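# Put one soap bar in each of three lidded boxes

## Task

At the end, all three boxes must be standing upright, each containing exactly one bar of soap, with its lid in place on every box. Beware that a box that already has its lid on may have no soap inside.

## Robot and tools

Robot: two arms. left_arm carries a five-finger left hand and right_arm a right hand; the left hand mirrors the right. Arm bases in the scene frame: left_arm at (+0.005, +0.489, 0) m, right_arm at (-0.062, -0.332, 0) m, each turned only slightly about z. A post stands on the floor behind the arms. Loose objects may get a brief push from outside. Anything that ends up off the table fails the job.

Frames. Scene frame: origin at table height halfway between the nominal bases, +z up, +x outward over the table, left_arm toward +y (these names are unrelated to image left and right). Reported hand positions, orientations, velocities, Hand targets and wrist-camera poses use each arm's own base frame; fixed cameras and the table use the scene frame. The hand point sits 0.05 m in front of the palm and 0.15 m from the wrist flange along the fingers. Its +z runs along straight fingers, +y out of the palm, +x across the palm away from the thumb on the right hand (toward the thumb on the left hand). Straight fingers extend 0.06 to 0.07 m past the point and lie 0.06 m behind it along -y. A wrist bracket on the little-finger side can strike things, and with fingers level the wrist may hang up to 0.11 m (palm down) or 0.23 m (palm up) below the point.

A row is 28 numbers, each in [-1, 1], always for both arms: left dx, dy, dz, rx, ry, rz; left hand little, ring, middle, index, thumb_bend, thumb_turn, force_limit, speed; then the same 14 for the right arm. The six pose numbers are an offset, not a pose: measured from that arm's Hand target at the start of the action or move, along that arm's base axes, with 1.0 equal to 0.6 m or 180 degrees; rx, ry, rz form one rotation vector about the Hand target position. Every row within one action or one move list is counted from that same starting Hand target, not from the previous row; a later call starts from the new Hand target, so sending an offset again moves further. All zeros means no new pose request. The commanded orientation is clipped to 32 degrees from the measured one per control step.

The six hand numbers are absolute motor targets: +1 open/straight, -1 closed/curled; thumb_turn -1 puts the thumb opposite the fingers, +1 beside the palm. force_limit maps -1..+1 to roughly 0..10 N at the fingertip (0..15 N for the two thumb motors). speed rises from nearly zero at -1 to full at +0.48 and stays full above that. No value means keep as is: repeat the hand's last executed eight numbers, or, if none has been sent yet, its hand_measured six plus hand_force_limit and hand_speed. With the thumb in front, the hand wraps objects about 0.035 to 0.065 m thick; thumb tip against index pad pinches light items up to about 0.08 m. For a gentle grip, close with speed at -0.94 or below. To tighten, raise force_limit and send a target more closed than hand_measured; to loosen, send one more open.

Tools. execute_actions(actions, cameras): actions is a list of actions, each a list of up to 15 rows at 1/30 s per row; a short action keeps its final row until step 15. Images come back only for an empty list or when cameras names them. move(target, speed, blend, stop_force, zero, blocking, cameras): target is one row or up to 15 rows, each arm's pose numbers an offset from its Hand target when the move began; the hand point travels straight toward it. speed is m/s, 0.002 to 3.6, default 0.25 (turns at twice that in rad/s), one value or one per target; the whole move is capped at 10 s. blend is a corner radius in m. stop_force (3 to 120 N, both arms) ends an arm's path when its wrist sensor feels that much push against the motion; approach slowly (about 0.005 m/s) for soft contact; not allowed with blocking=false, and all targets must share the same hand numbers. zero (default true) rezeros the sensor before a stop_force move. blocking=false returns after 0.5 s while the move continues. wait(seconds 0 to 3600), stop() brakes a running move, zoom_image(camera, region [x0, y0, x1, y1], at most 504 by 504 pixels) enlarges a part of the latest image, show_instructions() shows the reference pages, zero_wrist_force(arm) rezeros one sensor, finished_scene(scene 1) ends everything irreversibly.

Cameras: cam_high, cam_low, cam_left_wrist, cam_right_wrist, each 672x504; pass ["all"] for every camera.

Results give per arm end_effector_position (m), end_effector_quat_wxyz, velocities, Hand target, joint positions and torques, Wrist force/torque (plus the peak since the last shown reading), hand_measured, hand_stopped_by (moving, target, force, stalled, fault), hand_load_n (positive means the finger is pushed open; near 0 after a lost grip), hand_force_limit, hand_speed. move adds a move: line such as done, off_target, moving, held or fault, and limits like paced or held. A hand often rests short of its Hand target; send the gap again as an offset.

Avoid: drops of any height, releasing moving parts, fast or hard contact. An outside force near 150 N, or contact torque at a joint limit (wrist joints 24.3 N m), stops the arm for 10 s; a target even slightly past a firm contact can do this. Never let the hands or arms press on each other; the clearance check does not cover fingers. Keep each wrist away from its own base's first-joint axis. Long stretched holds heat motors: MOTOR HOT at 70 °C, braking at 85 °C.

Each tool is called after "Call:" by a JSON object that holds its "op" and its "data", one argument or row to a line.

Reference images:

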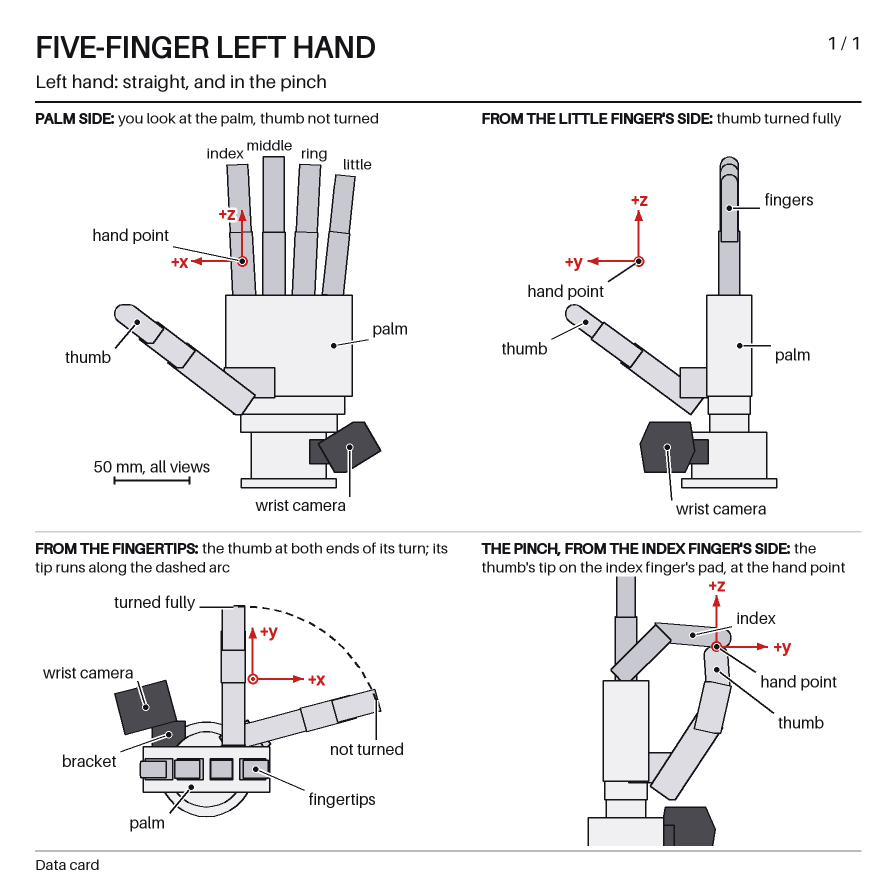

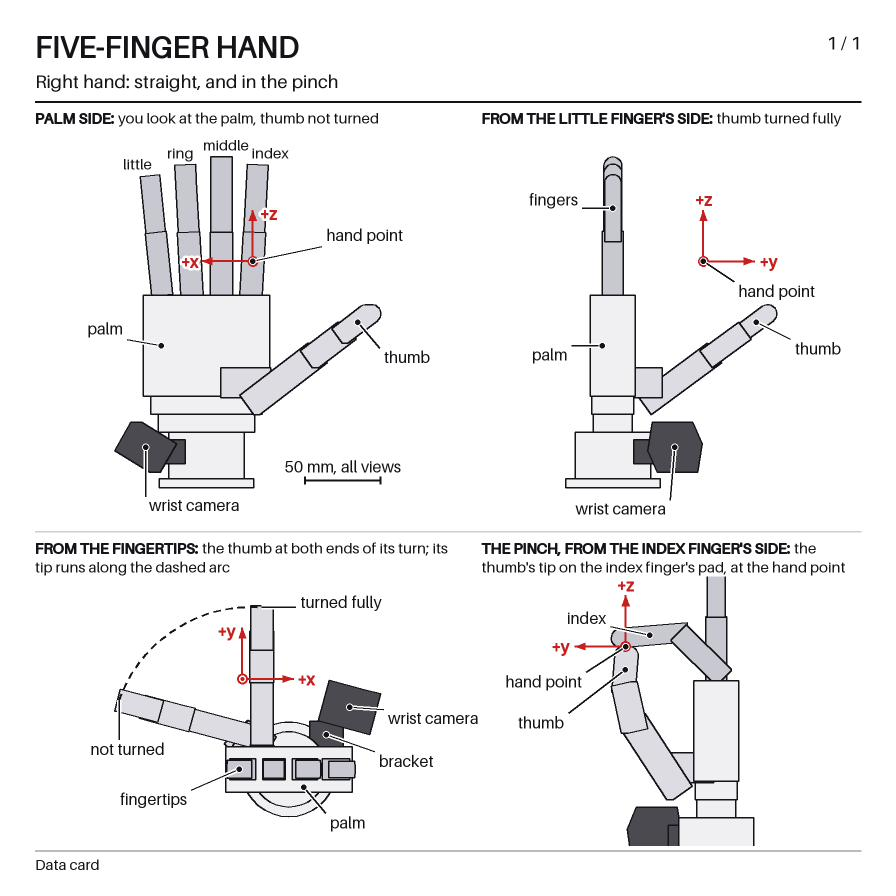

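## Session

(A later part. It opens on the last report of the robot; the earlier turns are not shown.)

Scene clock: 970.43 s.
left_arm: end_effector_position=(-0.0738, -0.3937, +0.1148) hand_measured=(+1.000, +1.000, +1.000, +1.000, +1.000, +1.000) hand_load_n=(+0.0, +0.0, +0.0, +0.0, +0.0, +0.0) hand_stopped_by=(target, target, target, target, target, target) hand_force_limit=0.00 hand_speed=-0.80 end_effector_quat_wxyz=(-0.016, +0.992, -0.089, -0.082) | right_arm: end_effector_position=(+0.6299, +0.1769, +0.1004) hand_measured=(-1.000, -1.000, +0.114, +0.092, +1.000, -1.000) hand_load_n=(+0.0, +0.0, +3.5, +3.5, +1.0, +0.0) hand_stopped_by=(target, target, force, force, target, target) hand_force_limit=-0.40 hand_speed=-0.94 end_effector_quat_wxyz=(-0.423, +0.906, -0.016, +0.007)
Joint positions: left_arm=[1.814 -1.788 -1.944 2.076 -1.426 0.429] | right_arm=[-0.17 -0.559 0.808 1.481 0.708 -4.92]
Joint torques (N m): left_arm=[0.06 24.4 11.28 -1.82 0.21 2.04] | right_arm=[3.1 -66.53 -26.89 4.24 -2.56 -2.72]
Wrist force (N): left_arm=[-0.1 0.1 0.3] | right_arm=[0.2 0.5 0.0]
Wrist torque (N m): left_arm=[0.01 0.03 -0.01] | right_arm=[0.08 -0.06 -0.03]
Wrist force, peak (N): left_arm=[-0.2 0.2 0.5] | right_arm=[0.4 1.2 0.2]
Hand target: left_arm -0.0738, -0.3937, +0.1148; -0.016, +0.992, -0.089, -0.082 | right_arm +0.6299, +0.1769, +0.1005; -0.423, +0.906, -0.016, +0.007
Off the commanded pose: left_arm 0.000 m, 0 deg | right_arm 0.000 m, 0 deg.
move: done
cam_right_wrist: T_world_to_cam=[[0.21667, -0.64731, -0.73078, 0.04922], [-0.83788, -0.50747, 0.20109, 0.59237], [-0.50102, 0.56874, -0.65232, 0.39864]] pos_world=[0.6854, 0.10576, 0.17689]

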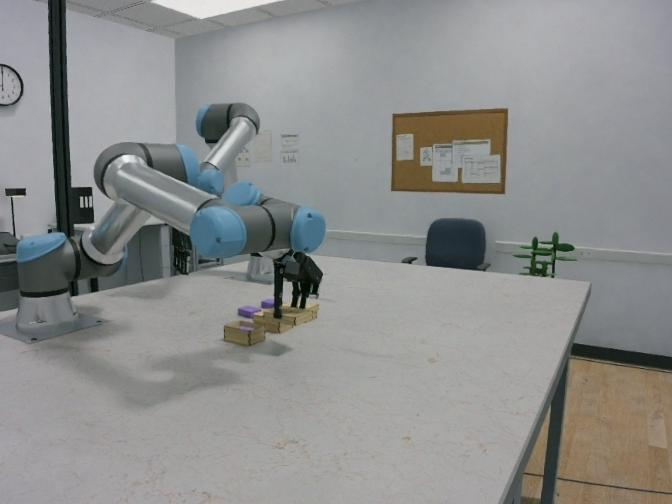

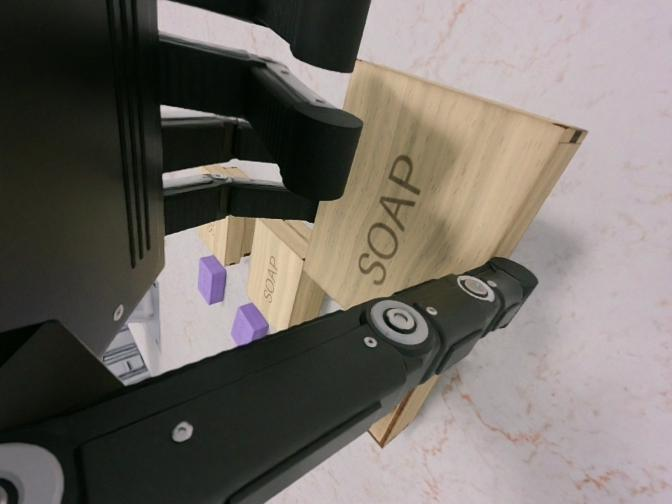

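Call:
{"op": "move", "data": {
  "target": [
    [0,0,0,0,0,0,1,1,1,1,1,1,0,-0.8,-0.06,0.005,0.02,0,0,0,-1,-1,-0.2,-0.2,1,-1,-0.4,-0.94],
    [0,0,0,0,0,0,1,1,1,1,1,1,0,-0.8,-0.2185,0.0135,0.0,0,0,0,-1,-1,-0.2,-0.2,1,-1,-0.4,-0.94]
  ],
  "speed": 0.12,
  "blend": 0.02,
  "cameras": ["cam_low","cam_right_wrist"]
}}

Call:
{"op": "zoom_image", "data": {
  "camera": "cam_right_wrist",
  "region": [280, 40, 660, 400]
}}

Call:
{"op": "zoom_image", "data": {
  "camera": "cam_low",
  "region": [200, 270, 300, 370]
}}

Scene clock: 1023.03 s.
left_arm: end_effector_position=(-0.0738, -0.3937, +0.1148) hand_measured=(+1.000, +1.000, +1.000, +1.000, +1.000, +1.000) hand_load_n=(+0.0, +0.0, +0.0, +0.0, +0.0, +0.0) hand_stopped_by=(target, target, target, target, target, target) hand_force_limit=0.00 hand_speed=-0.80 end_effector_quat_wxyz=(-0.016, +0.992, -0.089, -0.082) | right_arm: end_effector_position=(+0.4988, +0.1850, +0.1005) hand_measured=(-1.000, -1.000, +0.114, +0.092, +1.000, -1.000) hand_load_n=(+0.0, +0.0, +3.5, +3.5, +1.0, +0.0) hand_stopped_by=(target, target, force, force, target, target) hand_force_limit=-0.40 hand_speed=-0.94 end_effector_quat_wxyz=(-0.423, +0.906, -0.016, +0.007)
Joint positions: left_arm=[1.814 -1.788 -1.944 2.076 -1.426 0.429] | right_arm=[-0.198 -0.883 1.425 1.219 0.713 -4.962]
Joint torques (N m): left_arm=[0.48 24.92 11.47 -1.77 0.18 2.1] | right_arm=[-5.68 -55.91 -4.05 0.97 -3.56 -2.86]
Wrist force (N): left_arm=[-0.1 0.2 0.4] | right_arm=[-0.1 0.1 -0.1]
Wrist torque (N m): left_arm=[0.01 0.03 -0.01] | right_arm=[0.04 -0.02 0.04]
Wrist force, peak (N): left_arm=[-0.2 -0.1 0.6] | right_arm=[1.0 0.7 0.1]
Hand target: left_arm -0.0738, -0.3937, +0.1148; -0.016, +0.992, -0.089, -0.082 | right_arm +0.4988, +0.1850, +0.1005; -0.423, +0.906, -0.016, +0.007
Off the commanded pose: left_arm 0.000 m, 0 deg | right_arm 0.000 m, 0 deg.
move: done; blend cut to 0.019 m at target 1
cam_right_wrist: T_world_to_cam=[[0.21681, -0.64735, -0.73071, 0.08286], [-0.83784, -0.50754, 0.20105, 0.48662], [-0.50101, 0.56863, -0.65241, 0.32844]] pos_world=[0.5543, 0.11386, 0.17699]

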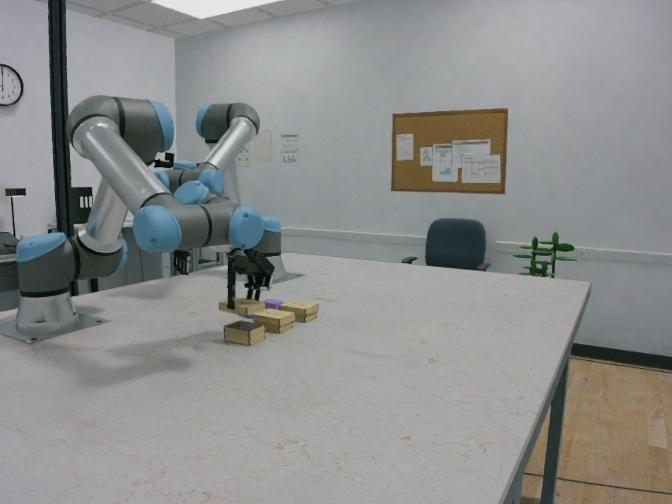

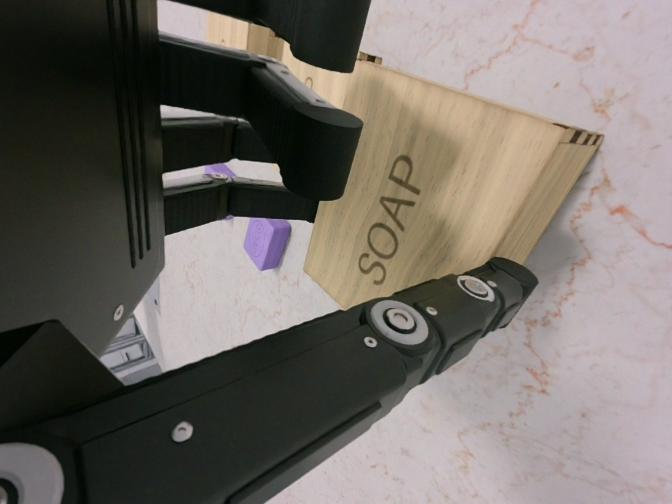

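Scaled by 1.326 from the camera's image (finer frame: 960x720).

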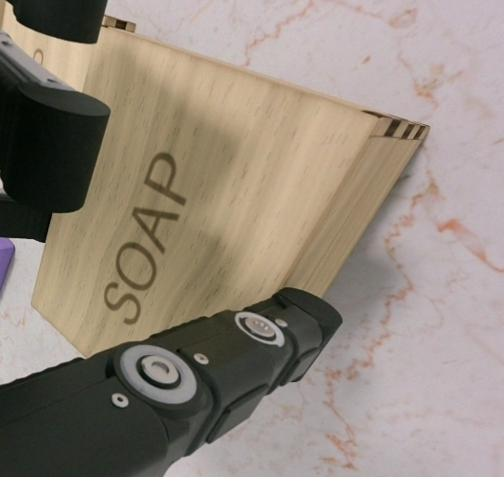

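Scaled by 5.040 from the camera's image (finer frame: 960x720).

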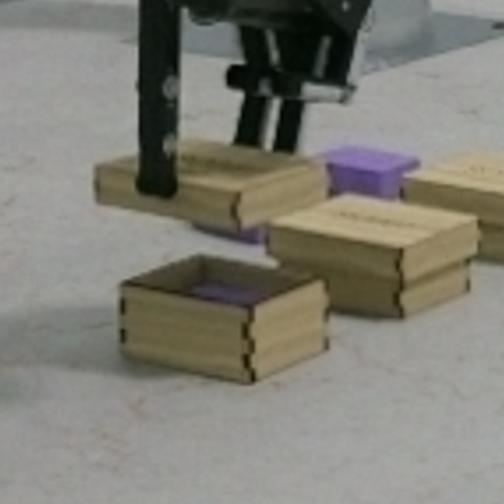

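Call:
{"op": "zoom_image", "data": {
  "camera": "cam_right_wrist",
  "region": [480, 90, 620, 280]
}}

Call:
{"op": "zoom_image", "data": {
  "camera": "cam_low",
  "region": [215, 290, 275, 350]
}}

Scaled by 2.653 from the camera's image (finer frame: 960x720).

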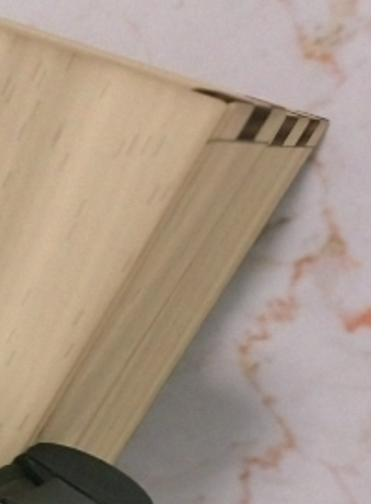

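Scaled by 8.400 from the camera's image (finer frame: 960x720).

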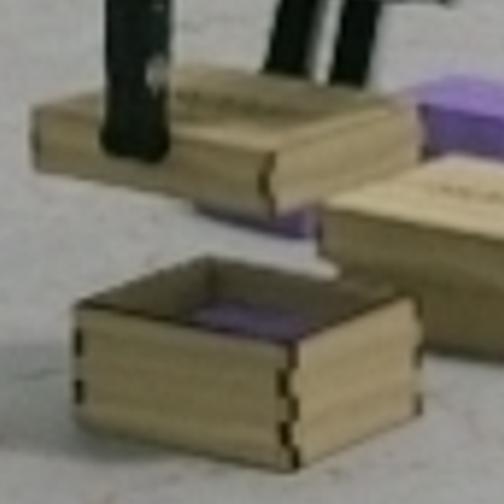

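Call:
{"op": "move", "data": {
  "target": [0,0,0,0,0,0,1,1,1,1,1,1,0,-0.8,0.0009,0.0041,-0.0567,0,0,0.0094,-1,-1,-0.2,-0.2,1,-1,-0.4,-0.94],
  "speed": 0.05,
  "stop_force": 4,
  "cameras": ["cam_low","cam_right_wrist"]
}}

Call:
{"op": "zoom_image", "data": {
  "camera": "cam_right_wrist",
  "region": [280, 40, 660, 400]
}}

Call:
{"op": "zoom_image", "data": {
  "camera": "cam_low",
  "region": [215, 290, 275, 350]
}}

Scene clock: 1085.23 s.
left_arm: end_effector_position=(-0.0738, -0.3937, +0.1148) hand_measured=(+1.000, +1.000, +1.000, +1.000, +1.000, +1.000) hand_load_n=(+0.0, +0.0, +0.0, +0.0, -0.5, +0.0) hand_stopped_by=(target, target, target, target, target, target) hand_force_limit=0.00 hand_speed=-0.80 end_effector_quat_wxyz=(-0.016, +0.992, -0.089, -0.082) | right_arm: end_effector_position=(+0.4993, +0.1875, +0.0665) hand_measured=(-1.000, -1.000, +0.114, +0.092, +1.000, -1.000) hand_load_n=(+0.0, +0.0, +3.5, +3.5, +1.0, +0.0) hand_stopped_by=(target, target, force, force, target, target) hand_force_limit=-0.40 hand_speed=-0.94 end_effector_quat_wxyz=(-0.423, +0.906, -0.003, +0.001)
Joint positions: left_arm=[1.814 -1.788 -1.944 2.076 -1.426 0.429] | right_arm=[-0.19 -0.826 1.431 1.181 0.717 -4.994]
Joint torques (N m): left_arm=[0.28 24.52 11.7 -1.82 0.13 2.23] | right_arm=[9.67 -34.76 -24.78 1.11 1.54 -2.94]
Wrist force (N): left_arm=[0.0 0.0 0.3] | right_arm=[0.2 0.2 0.2]
Wrist torque (N m): left_arm=[-0.01 0.02 0.00] | right_arm=[0.04 -0.08 0.07]
Wrist force, peak (N): left_arm=[-0.1 0.0 0.6] | right_arm=[-0.1 0.8 0.3]
Hand target: left_arm -0.0738, -0.3937, +0.1148; -0.016, +0.992, -0.089, -0.082 | right_arm +0.4993, +0.1875, +0.0665; -0.423, +0.906, -0.003, +0.001
Off the commanded pose: left_arm 0.000 m, 0 deg | right_arm 0.000 m, 0 deg.
move: done
cam_right_wrist: T_world_to_cam=[[0.2358, -0.64066, -0.73072, 0.04877], [-0.82249, -0.53205, 0.20106, 0.49207], [-0.5176, 0.5536, -0.6524, 0.31621]] pos_world=[0.55689, 0.118, 0.14299]

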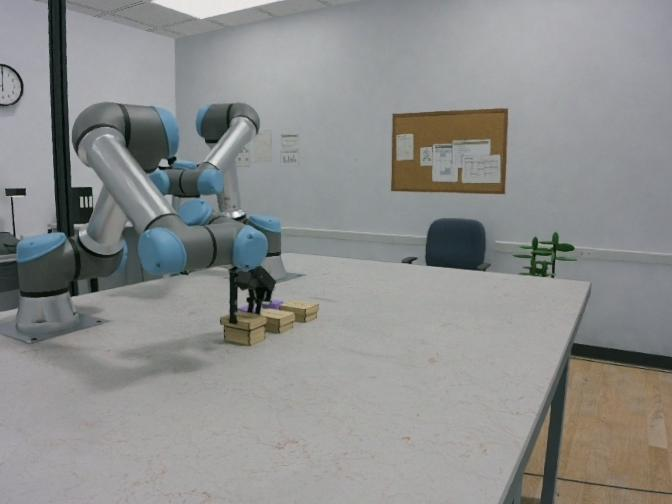

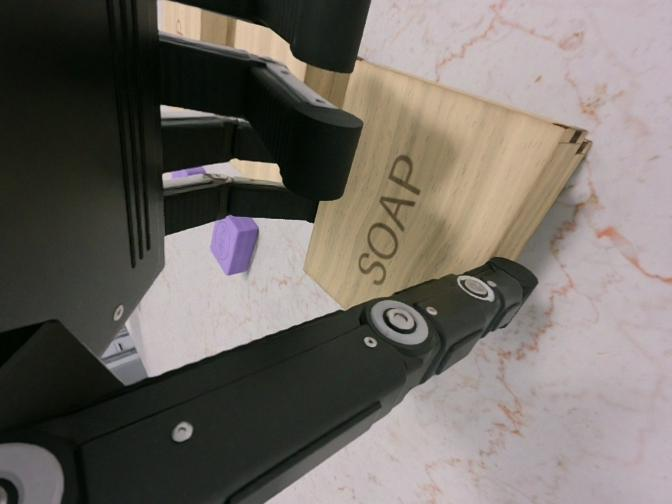

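Scaled by 1.326 from the camera's image (finer frame: 960x720).

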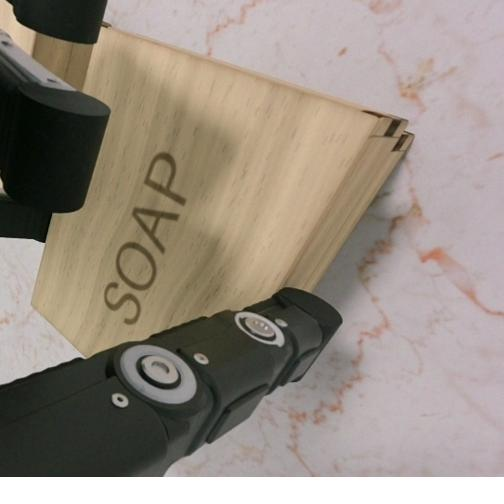

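Scaled by 8.400 from the camera's image (finer frame: 960x720).

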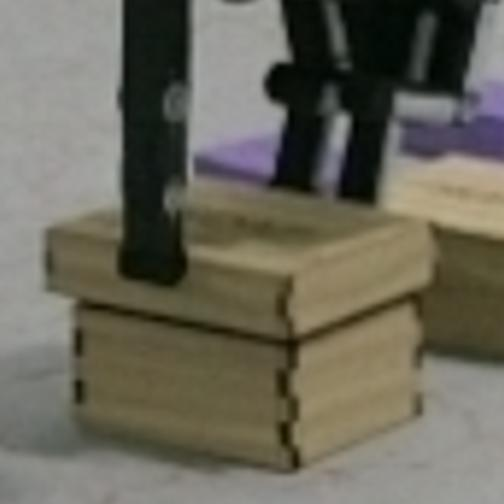

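Call:
{"op": "zoom_image", "data": {
  "camera": "cam_right_wrist",
  "region": [480, 90, 620, 280]
}}

Scaled by 2.653 from the camera's image (finer frame: 960x720).

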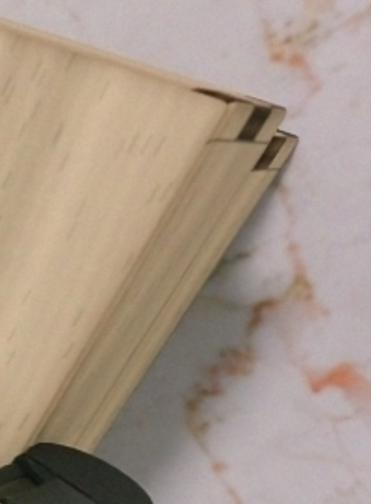

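Call:
{"op": "move", "data": {
  "target": [
    [0,0,0,0,0,0,1,1,1,1,1,1,0,-0.8,0.0013,0.0003,0,0,0,0,-1,-1,-0.2,-0.2,1,-1,-0.4,-0.94],
    [0,0,0,0,0,0,1,1,1,1,1,1,0,-0.8,0.0013,0.0003,-0.0325,0,0,0,-1,-1,-0.2,-0.2,1,-1,-0.4,-0.94]
  ],
  "speed": 0.01,
  "stop_force": 3,
  "cameras": ["cam_low","cam_right_wrist"]
}}

Call:
{"op": "zoom_image", "data": {
  "camera": "cam_right_wrist",
  "region": [480, 90, 620, 280]
}}

Call:
{"op": "zoom_image", "data": {
  "camera": "cam_low",
  "region": [215, 290, 275, 350]
}}

Scene clock: 1120.37 s.
left_arm: end_effector_position=(-0.0738, -0.3937, +0.1148) hand_measured=(+1.000, +1.000, +1.000, +1.000, +1.000, +1.000) hand_load_n=(+0.0, +0.0, +0.0, +0.0, +0.0, +0.0) hand_stopped_by=(target, target, target, target, target, target) hand_force_limit=0.00 hand_speed=-0.80 end_effector_quat_wxyz=(-0.016, +0.992, -0.089, -0.082) | right_arm: end_effector_position=(+0.5001, +0.1876, +0.0479) hand_measured=(-1.000, -1.000, +0.114, +0.092, +1.000, -1.000) hand_load_n=(+0.0, +0.0, +3.0, +3.5, +1.0, +0.0) hand_stopped_by=(target, target, force, force, target, target) hand_force_limit=-0.40 hand_speed=-0.94 end_effector_quat_wxyz=(-0.423, +0.906, -0.003, +0.001)
Joint positions: left_arm=[1.814 -1.788 -1.944 2.076 -1.426 0.429] | right_arm=[-0.189 -0.799 1.437 1.147 0.717 -4.993]
Joint torques (N m): left_arm=[0.67 24.31 11.81 -1.83 0.12 2.26] | right_arm=[5.54 -54.18 -23.64 3.88 0.63 1.83]
Wrist force (N): left_arm=[-0.1 0.2 0.4] | right_arm=[-0.1 -1.0 -1.5]
Wrist torque (N m): left_arm=[0.01 0.02 -0.01] | right_arm=[-0.03 0.02 -0.02]
Wrist force, peak (N): left_arm=[0.0 0.0 0.6] | right_arm=[0.4 -7.3 -5.6]
Hand target: left_arm -0.0738, -0.3937, +0.1148; -0.016, +0.992, -0.089, -0.082 | right_arm +0.5001, +0.1876, +0.0479; -0.423, +0.906, -0.003, +0.001 (not the last commanded pose)
Off the commanded pose: left_arm 0.000 m, 0 deg | right_arm 0.001 m, 0 deg.
move: contact (right_arm); path passed 1 of 2 targets
cam_right_wrist: T_world_to_cam=[[0.23586, -0.64062, -0.73073, 0.03508], [-0.82247, -0.5321, 0.20101, 0.49657], [-0.5176, 0.5536, -0.6524, 0.30438]] pos_world=[0.55769, 0.1182, 0.12439]

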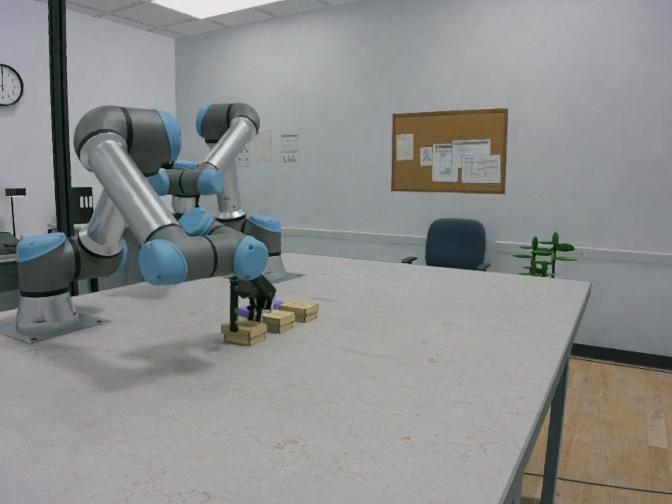

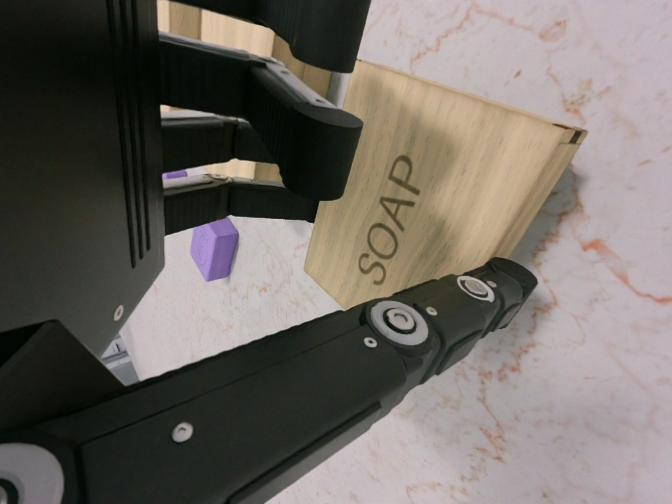

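Scaled by 2.653 from the camera's image (finer frame: 960x720).

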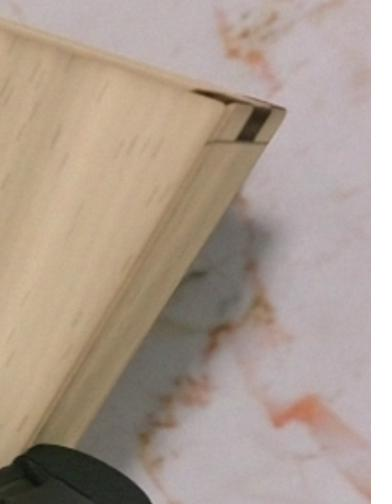

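Scaled by 8.400 from the camera's image (finer frame: 960x720).

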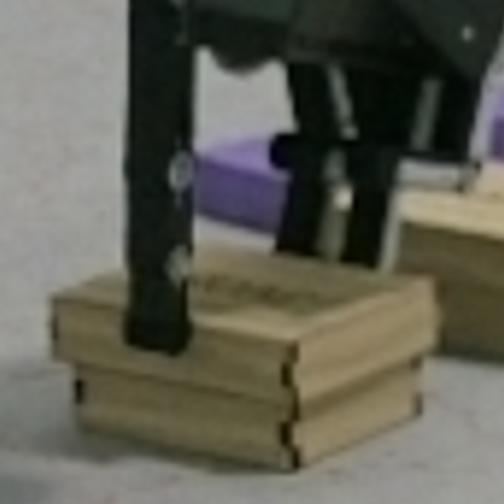

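Call:
{"op": "move", "data": {
  "target": [0,0,0,0,0,0,1,1,1,1,1,1,0,-0.8,0,0,0,0,0,0,-1,-1,0.35,0.35,1,-1,-0.4,-0.8]
}}

Call:
{"op": "move", "data": {
  "target": [
    [0,0,0,0,0,0,1,1,1,1,1,1,0,-0.8,0,-0.006,0,0,0,0,-1,-1,0.35,0.35,1,-1,-0.4,-0.8],
    [0,0,0,0,0,0,1,1,1,1,1,1,0,-0.8,0,-0.006,0.1,0,0,0,-1,-1,0.35,0.35,1,-1,-0.4,-0.8]
  ],
  "speed": 0.06,
  "blend": 0.002,
  "cameras": ["cam_low","cam_high"]
}}

Call:
{"op": "zoom_image", "data": {
  "camera": "cam_low",
  "region": [190, 280, 330, 370]
}}

Scene clock: 1129.87 s.
left_arm: end_effector_position=(-0.0738, -0.3937, +0.1148) hand_measured=(+1.000, +1.000, +1.000, +1.000, +1.000, +1.000) hand_load_n=(+0.0, -0.5, +0.0, +0.0, +0.0, +0.0) hand_stopped_by=(target, target, target, target, target, target) hand_force_limit=0.00 hand_speed=-0.80 end_effector_quat_wxyz=(-0.016, +0.992, -0.089, -0.082) | right_arm: end_effector_position=(+0.5001, +0.1876, +0.0479) hand_measured=(-1.000, -1.000, +0.350, +0.350, +1.000, -1.000) hand_load_n=(+0.0, +0.0, +0.0, +0.0, +0.0, +0.0) hand_stopped_by=(target, target, target, target, target, target) hand_force_limit=-0.40 hand_speed=-0.80 end_effector_quat_wxyz=(-0.423, +0.906, -0.003, +0.001)
Joint positions: left_arm=[1.814 -1.788 -1.944 2.076 -1.426 0.429] | right_arm=[-0.189 -0.799 1.437 1.147 0.717 -4.993]
Joint torques (N m): left_arm=[0.47 24.73 11.84 -1.74 0.13 2.24] | right_arm=[5.02 -53.37 -23.86 3.69 1.47 1.83]
Wrist force (N): left_arm=[-0.1 0.0 0.4] | right_arm=[0.2 0.2 0.1]
Wrist torque (N m): left_arm=[-0.01 0.03 -0.01] | right_arm=[0.05 -0.07 0.03]
Wrist force, peak (N): left_arm=[-0.2 -0.1 0.6] | right_arm=[-0.3 -1.6 -1.8]
Hand target: left_arm -0.0738, -0.3937, +0.1148; -0.016, +0.992, -0.089, -0.082 | right_arm +0.5001, +0.1876, +0.0479; -0.423, +0.906, -0.003, +0.001
Off the commanded pose: left_arm 0.000 m, 0 deg | right_arm 0.000 m, 0 deg.
move: done

Scene clock: 1131.40 s.
left_arm: end_effector_position=(-0.0738, -0.3937, +0.1148) hand_measured=(+1.000, +1.000, +1.000, +1.000, +1.000, +1.000) hand_load_n=(+0.0, +0.0, +0.0, +0.0, +0.0, +0.0) hand_stopped_by=(target, target, target, target, target, target) hand_force_limit=0.00 hand_speed=-0.80 end_effector_quat_wxyz=(-0.016, +0.992, -0.089, -0.082) | right_arm: end_effector_position=(+0.5001, +0.1840, +0.1078) hand_measured=(-1.000, -1.000, +0.350, +0.350, +1.000, -1.000) hand_load_n=(+0.0, +0.0, +0.0, +0.0, +0.0, +0.0) hand_stopped_by=(target, target, target, target, target, target) hand_force_limit=-0.40 hand_speed=-0.80 end_effector_quat_wxyz=(-0.423, +0.906, -0.003, +0.001)
Joint positions: left_arm=[1.814 -1.788 -1.944 2.076 -1.426 0.429] | right_arm=[-0.196 -0.877 1.402 1.268 0.718 -5.003]
Joint torques (N m): left_arm=[0.54 24.56 11.62 -1.85 0.1 2.23] | right_arm=[-5.75 -53.33 -25.09 4.06 1.64 -2.93]
Wrist force (N): left_arm=[-0.1 -0.1 0.3] | right_arm=[0.3 0.0 -0.2]
Wrist torque (N m): left_arm=[-0.02 0.03 -0.01] | right_arm=[0.04 -0.08 0.07]
Wrist force, peak (N): left_arm=[-0.2 0.0 0.5] | right_arm=[0.0 0.7 0.0]
Hand target: left_arm -0.0738, -0.3937, +0.1148; -0.016, +0.992, -0.089, -0.082 | right_arm +0.5001, +0.1840, +0.1079; -0.423, +0.906, -0.003, +0.001
Off the commanded pose: left_arm 0.000 m, 0 deg | right_arm 0.000 m, 0 deg.
move: done; blend cut to 0.0018 m at target 1
Images, in order (width x height): cam_high 672x504, cam_low 672x504.

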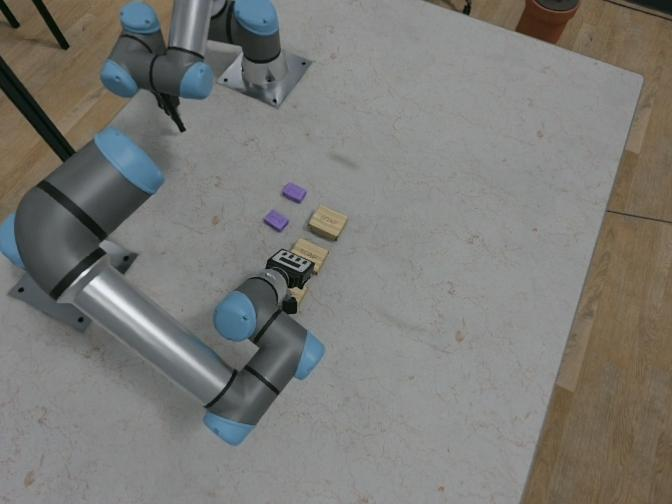

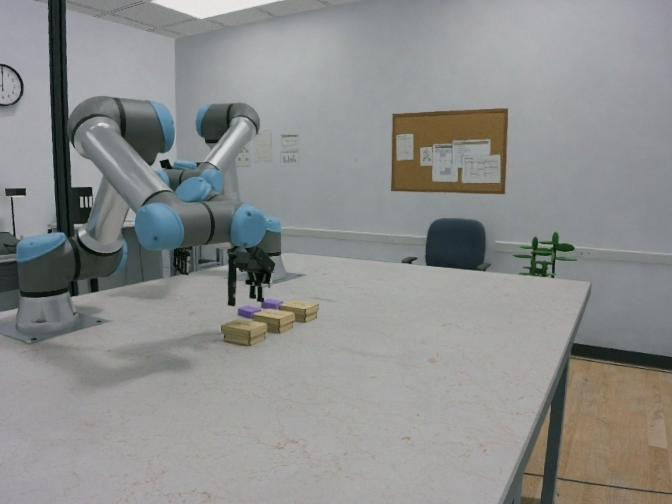

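Scaled by 3.600 from the camera's image (finer frame: 960x720).

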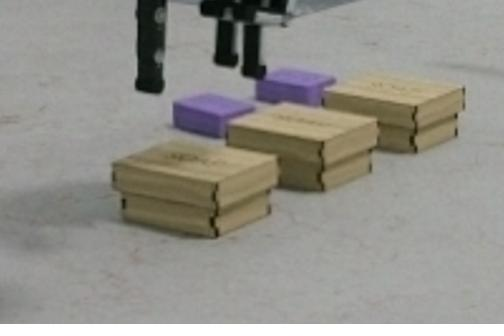

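Call:
{"op": "move", "data": {
  "target": [0,0,0,0,0,0,1,1,1,1,1,1,0,-0.8,0.0052,0.177,0.0368,0,0,-0.0094,-1,-1,0.35,0.35,1,-1,-0.4,-0.8],
  "speed": 0.12,
  "cameras": ["cam_low","cam_right_wrist"]
}}

Call:
{"op": "zoom_image", "data": {
  "camera": "cam_right_wrist",
  "region": [340, 40, 672, 372]
}}

Scene clock: 1142.90 s.
left_arm: end_effector_position=(-0.0738, -0.3937, +0.1148) hand_measured=(+1.000, +1.000, +1.000, +1.000, +1.000, +1.000) hand_load_n=(+0.0, +0.0, +0.0, +0.0, +0.0, +0.0) hand_stopped_by=(target, target, target, target, target, target) hand_force_limit=0.00 hand_speed=-0.80 end_effector_quat_wxyz=(-0.016, +0.992, -0.089, -0.082) | right_arm: end_effector_position=(+0.5032, +0.2902, +0.1300) hand_measured=(-1.000, -1.000, +0.350, +0.350, +1.000, -1.000) hand_load_n=(+0.0, +0.0, +0.0, +0.0, +0.0, +0.0) hand_stopped_by=(target, target, target, target, target, target) hand_force_limit=-0.40 hand_speed=-0.80 end_effector_quat_wxyz=(-0.423, +0.906, -0.016, +0.007)
Joint positions: left_arm=[1.814 -1.788 -1.944 2.076 -1.426 0.429] | right_arm=[0.005 -0.891 1.288 1.126 0.698 -4.649]
Joint torques (N m): left_arm=[0.17 24.58 11.54 -1.88 0.04 2.26] | right_arm=[9.06 -34.51 -26.33 0.86 1.58 2.01]
Wrist force (N): left_arm=[0.0 0.0 0.2] | right_arm=[0.1 0.3 -0.1]
Wrist torque (N m): left_arm=[-0.02 0.01 0.00] | right_arm=[0.09 -0.07 -0.05]
Wrist force, peak (N): left_arm=[0.0 -0.1 0.7] | right_arm=[0.3 0.6 -0.4]
Hand target: left_arm -0.0738, -0.3937, +0.1148; -0.016, +0.992, -0.089, -0.082 | right_arm +0.5032, +0.2902, +0.1300; -0.423, +0.906, -0.016, +0.007
Off the commanded pose: left_arm 0.000 m, 0 deg | right_arm 0.000 m, 0 deg.
move: done
cam_right_wrist: T_world_to_cam=[[0.21687, -0.64731, -0.73072, 0.17152], [-0.83783, -0.50759, 0.20099, 0.53778], [-0.50101, 0.56863, -0.65241, 0.29007]] pos_world=[0.5587, 0.21906, 0.20649]

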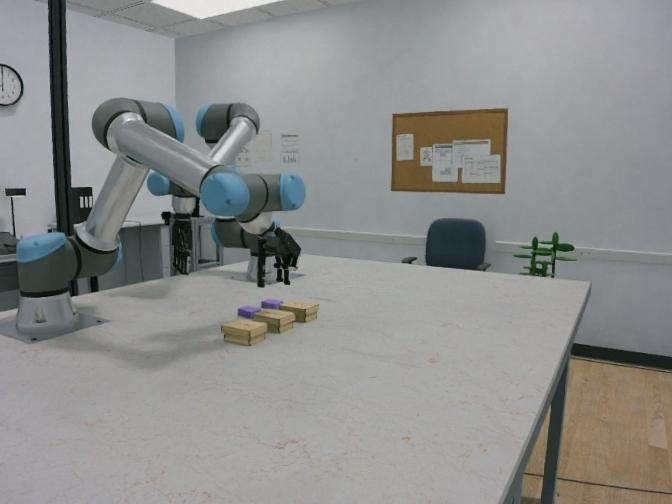

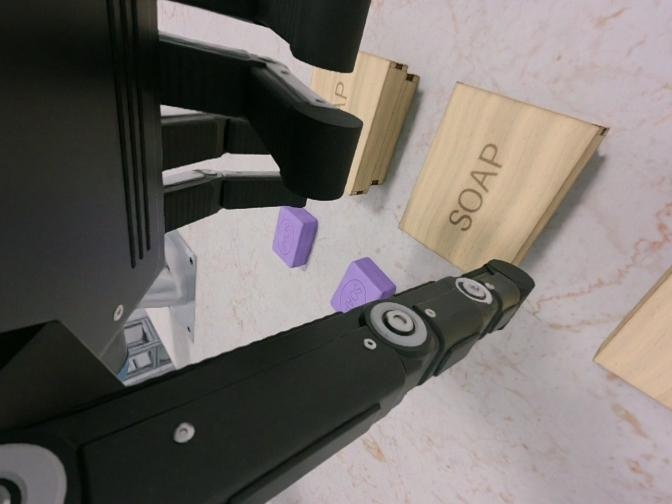

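Scaled by 1.518 from the camera's image (finer frame: 960x720).

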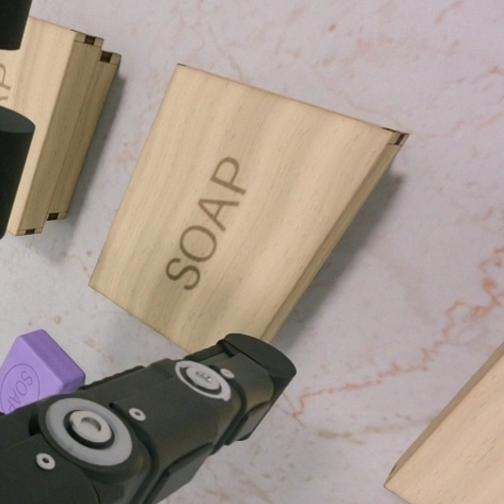

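Call:
{"op": "move", "data": {
  "target": [
    [0,0,0,0,0,0,1,1,1,1,1,1,0,-0.8,0.0004,0.0036,-0.09,0,0,0,-1,-1,0.3,0.3,1,-1,-0.4,0],
    [0,0,0,0,0,0,1,1,1,1,1,1,0,-0.8,0.0004,0.0036,-0.1383,0,0,0,-1,-1,0.3,0.3,1,-1,-0.4,0]
  ],
  "speed": [0.1,0.03],
  "stop_force": 4,
  "cameras": ["cam_low","cam_right_wrist"]
}}

Call:
{"op": "zoom_image", "data": {
  "camera": "cam_right_wrist",
  "region": [280, 40, 660, 400]
}}

Call:
{"op": "zoom_image", "data": {
  "camera": "cam_low",
  "region": [230, 270, 330, 360]
}}

Scene clock: 1162.37 s.
left_arm: end_effector_position=(-0.0738, -0.3937, +0.1148) hand_measured=(+1.000, +1.000, +1.000, +1.000, +1.000, +1.000) hand_load_n=(+0.0, +0.0, +0.0, +0.0, +0.0, +0.0) hand_stopped_by=(target, target, target, target, target, target) hand_force_limit=0.00 hand_speed=-0.80 end_effector_quat_wxyz=(-0.016, +0.992, -0.089, -0.082) | right_arm: end_effector_position=(+0.5035, +0.2924, +0.0470) hand_measured=(-1.000, -1.000, +0.300, +0.300, +1.000, -1.000) hand_load_n=(+0.0, +0.5, +0.0, +0.0, +0.0, +0.0) hand_stopped_by=(target, target, target, target, target, target) hand_force_limit=-0.40 hand_speed=0.00 end_effector_quat_wxyz=(-0.423, +0.906, -0.016, +0.007)
Joint positions: left_arm=[1.814 -1.788 -1.944 2.076 -1.426 0.429] | right_arm=[0.009 -0.798 1.355 0.96 0.698 -4.642]
Joint torques (N m): left_arm=[0.38 24.5 11.88 -1.82 0.08 2.23] | right_arm=[9.37 -36.49 -3.22 0.82 0.64 2.04]
Wrist force (N): left_arm=[-0.2 -0.1 0.4] | right_arm=[0.3 0.3 -0.1]
Wrist torque (N m): left_arm=[-0.04 0.05 -0.01] | right_arm=[0.08 -0.09 -0.04]
Wrist force, peak (N): left_arm=[-0.3 -0.2 0.5] | right_arm=[0.5 0.7 0.0]
Hand target: left_arm -0.0738, -0.3937, +0.1148; -0.016, +0.992, -0.089, -0.082 | right_arm +0.5035, +0.2924, +0.0470; -0.423, +0.906, -0.016, +0.007
Off the commanded pose: left_arm 0.000 m, 0 deg | right_arm 0.000 m, 0 deg.
move: done
cam_right_wrist: T_world_to_cam=[[0.21681, -0.64735, -0.73071, 0.11227], [-0.83784, -0.50754, 0.20105, 0.55582], [-0.50101, 0.56863, -0.65241, 0.23482]] pos_world=[0.559, 0.22126, 0.12349]

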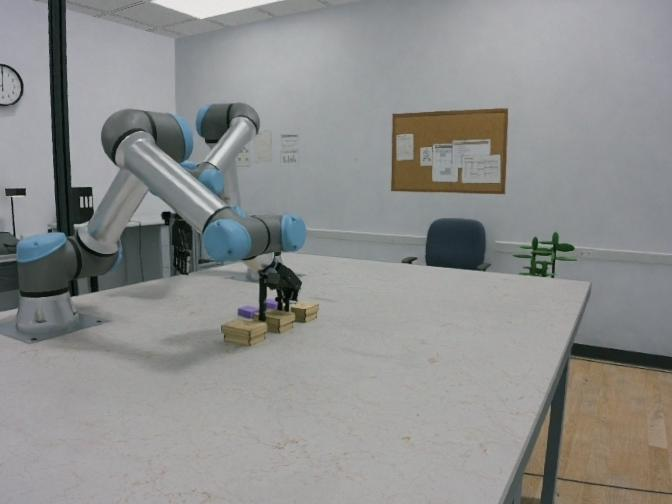

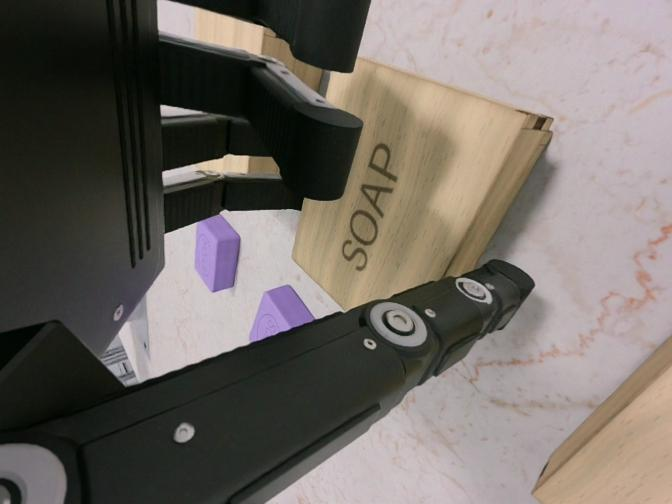

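Scaled by 1.326 from the camera's image (finer frame: 960x720).

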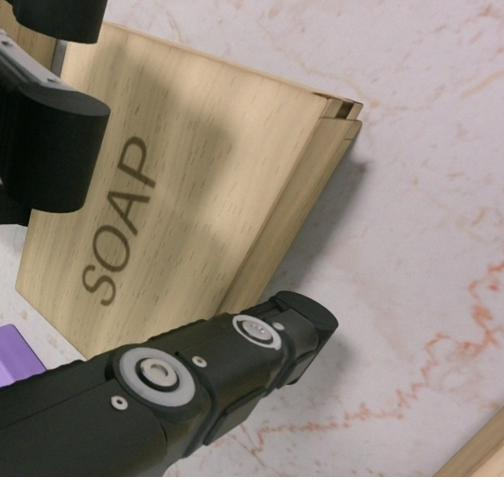

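Scaled by 5.040 from the camera's image (finer frame: 960x720).

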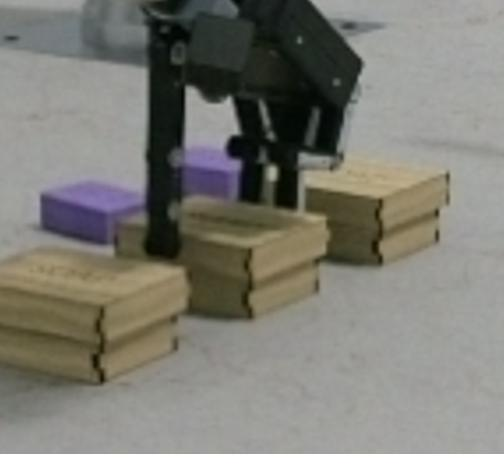

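Call:
{"op": "move", "data": {
  "target": [0,0,0,0,0,0,1,1,1,1,1,1,0,-0.8,0,0.0058,0,0,0,0,-1,-1,0.3,0.3,1,-1,-0.4,0],
  "speed": 0.02,
  "stop_force": 3
}}

Call:
{"op": "move", "data": {
  "target": [0,0,0,0,0,0,1,1,1,1,1,1,0,-0.8,0,0,0,0,0,0,-1,-1,-0.2,-0.2,1,-1,-0.4,-0.94]
}}

Call:
{"op": "move", "data": {
  "target": [0,0,0,0,0,0,1,1,1,1,1,1,0,-0.8,0,0,0.1,0,0,0,-1,-1,-0.2,-0.2,1,-1,-0.4,-0.94],
  "speed": 0.05,
  "cameras": ["cam_low","cam_right_wrist"]
}}

Call:
{"op": "zoom_image", "data": {
  "camera": "cam_low",
  "region": [230, 230, 330, 360]
}}

Call:
{"op": "zoom_image", "data": {
  "camera": "cam_right_wrist",
  "region": [280, 40, 660, 400]
}}

Scene clock: 1197.57 s.
left_arm: end_effector_position=(-0.0738, -0.3937, +0.1148) hand_measured=(+1.000, +1.000, +1.000, +1.000, +1.000, +1.000) hand_load_n=(+0.0, +0.0, +0.0, +0.0, +0.0, +0.0) hand_stopped_by=(target, target, target, target, target, target) hand_force_limit=0.00 hand_speed=-0.80 end_effector_quat_wxyz=(-0.016, +0.992, -0.089, -0.082) | right_arm: end_effector_position=(+0.5035, +0.2959, +0.0470) hand_measured=(-1.000, -1.000, +0.300, +0.300, +1.000, -1.000) hand_load_n=(+0.0, +0.0, +0.0, +0.0, +0.0, +0.0) hand_stopped_by=(target, target, target, target, target, target) hand_force_limit=-0.40 hand_speed=0.00 end_effector_quat_wxyz=(-0.423, +0.906, -0.016, +0.007)
Joint positions: left_arm=[1.814 -1.788 -1.944 2.076 -1.426 0.429] | right_arm=[0.016 -0.797 1.351 0.955 0.699 -4.632]
Joint torques (N m): left_arm=[0.53 24.88 11.54 -1.84 0.04 2.29] | right_arm=[9.08 -36.71 -25.79 0.81 1.54 2.03]
Wrist force (N): left_arm=[-0.1 0.0 0.4] | right_arm=[0.3 0.1 -0.3]
Wrist torque (N m): left_arm=[-0.02 0.02 0.00] | right_arm=[0.07 -0.08 -0.04]
Wrist force, peak (N): left_arm=[0.0 -0.1 0.7] | right_arm=[0.4 0.6 0.0]
Hand target: left_arm -0.0738, -0.3937, +0.1148; -0.016, +0.992, -0.089, -0.082 | right_arm +0.5035, +0.2959, +0.0470; -0.423, +0.906, -0.016, +0.007
Off the commanded pose: left_arm 0.000 m, 0 deg | right_arm 0.000 m, 0 deg.
move: done

Scene clock: 1199.07 s.
left_arm: end_effector_position=(-0.0738, -0.3937, +0.1148) hand_measured=(+1.000, +1.000, +1.000, +1.000, +1.000, +1.000) hand_load_n=(+0.0, +0.0, +0.0, +0.0, +0.0, +0.0) hand_stopped_by=(target, target, target, target, target, target) hand_force_limit=0.00 hand_speed=-0.80 end_effector_quat_wxyz=(-0.016, +0.992, -0.089, -0.082) | right_arm: end_effector_position=(+0.5035, +0.2959, +0.0470) hand_measured=(-1.000, -1.000, +0.116, +0.092, +1.000, -1.000) hand_load_n=(+0.0, +0.0, +3.0, +3.5, +1.0, +0.0) hand_stopped_by=(target, target, force, force, target, target) hand_force_limit=-0.40 hand_speed=-0.94 end_effector_quat_wxyz=(-0.423, +0.906, -0.016, +0.007)
Joint positions: left_arm=[1.814 -1.788 -1.944 2.076 -1.426 0.429] | right_arm=[0.016 -0.797 1.351 0.955 0.699 -4.632]
Joint torques (N m): left_arm=[0.75 25.1 11.31 -1.82 0.14 2.19] | right_arm=[8.39 -36.57 -25.58 0.84 1.34 2.05]
Wrist force (N): left_arm=[-0.1 -0.1 0.3] | right_arm=[0.1 0.2 -0.3]
Wrist torque (N m): left_arm=[-0.03 0.02 0.00] | right_arm=[0.07 -0.05 -0.06]
Wrist force, peak (N): left_arm=[-0.2 -0.2 0.5] | right_arm=[0.5 0.3 -0.3]
Hand target: left_arm -0.0738, -0.3937, +0.1148; -0.016, +0.992, -0.089, -0.082 | right_arm +0.5035, +0.2959, +0.0470; -0.423, +0.906, -0.016, +0.007
Off the commanded pose: left_arm 0.000 m, 0 deg | right_arm 0.000 m, 0 deg.
move: done

Scene clock: 1200.70 s.
left_arm: end_effector_position=(-0.0738, -0.3937, +0.1148) hand_measured=(+1.000, +1.000, +1.000, +1.000, +1.000, +1.000) hand_load_n=(+0.0, +0.0, +0.0, +0.0, -0.5, +0.0) hand_stopped_by=(target, target, target, target, target, target) hand_force_limit=0.00 hand_speed=-0.80 end_effector_quat_wxyz=(-0.016, +0.992, -0.089, -0.082) | right_arm: end_effector_position=(+0.5034, +0.2959, +0.1069) hand_measured=(-1.000, -1.000, +0.116, +0.092, +1.000, -1.000) hand_load_n=(+0.0, +0.0, +3.0, +3.0, +1.0, +0.0) hand_stopped_by=(target, target, force, force, target, target) hand_force_limit=-0.40 hand_speed=-0.94 end_effector_quat_wxyz=(-0.423, +0.906, -0.016, +0.007)
Joint positions: left_arm=[1.814 -1.788 -1.944 2.076 -1.426 0.429] | right_arm=[0.016 -0.866 1.304 1.071 0.699 -4.632]
Joint torques (N m): left_arm=[0.82 24.87 11.32 -1.76 0.07 2.13] | right_arm=[3.55 -55.36 -24.99 4.01 -0.31 -2.69]
Wrist force (N): left_arm=[-0.4 0.0 0.5] | right_arm=[0.3 0.5 0.2]
Wrist torque (N m): left_arm=[-0.01 0.08 -0.03] | right_arm=[0.09 -0.10 -0.03]
Wrist force, peak (N): left_arm=[-0.4 0.0 0.5] | right_arm=[0.5 0.8 0.5]
Hand target: left_arm -0.0738, -0.3937, +0.1148; -0.016, +0.992, -0.089, -0.082 | right_arm +0.5035, +0.2959, +0.1070; -0.423, +0.906, -0.016, +0.007
Off the commanded pose: left_arm 0.000 m, 0 deg | right_arm 0.000 m, 0 deg.
move: done
cam_right_wrist: T_world_to_cam=[[0.21667, -0.64743, -0.73068, 0.15842], [-0.83788, -0.50744, 0.20116, 0.54544], [-0.50101, 0.56863, -0.65241, 0.27186]] pos_world=[0.5589, 0.22476, 0.18339]

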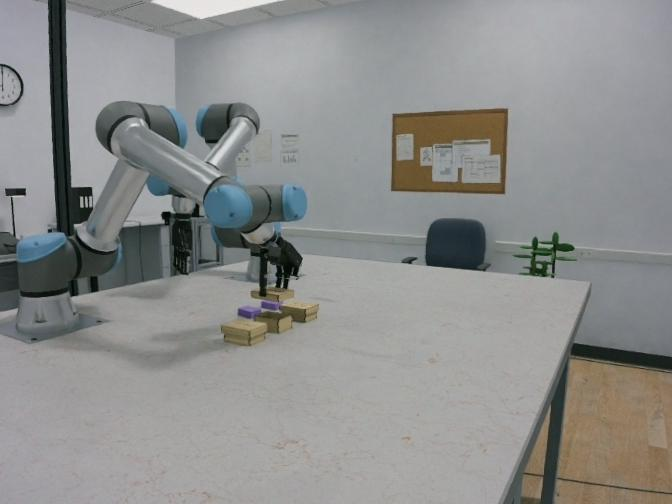

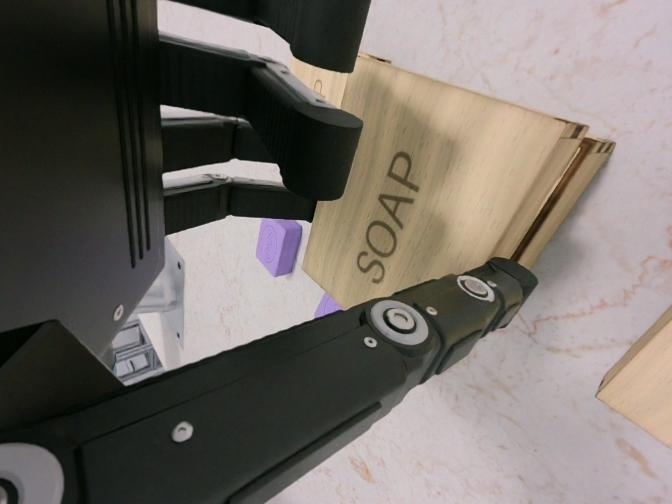

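Scaled by 3.877 from the camera's image (finer frame: 960x720).

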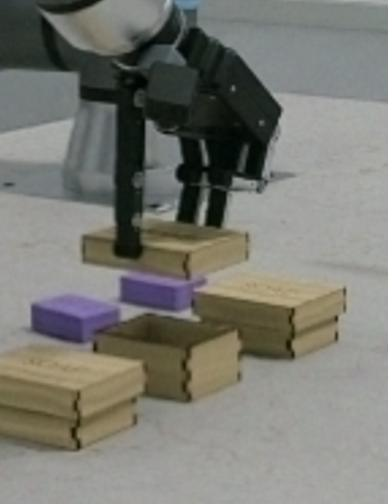

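Scaled by 1.326 from the camera's image (finer frame: 960x720).

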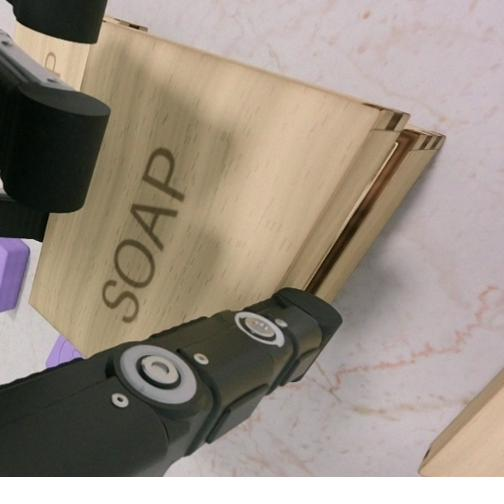

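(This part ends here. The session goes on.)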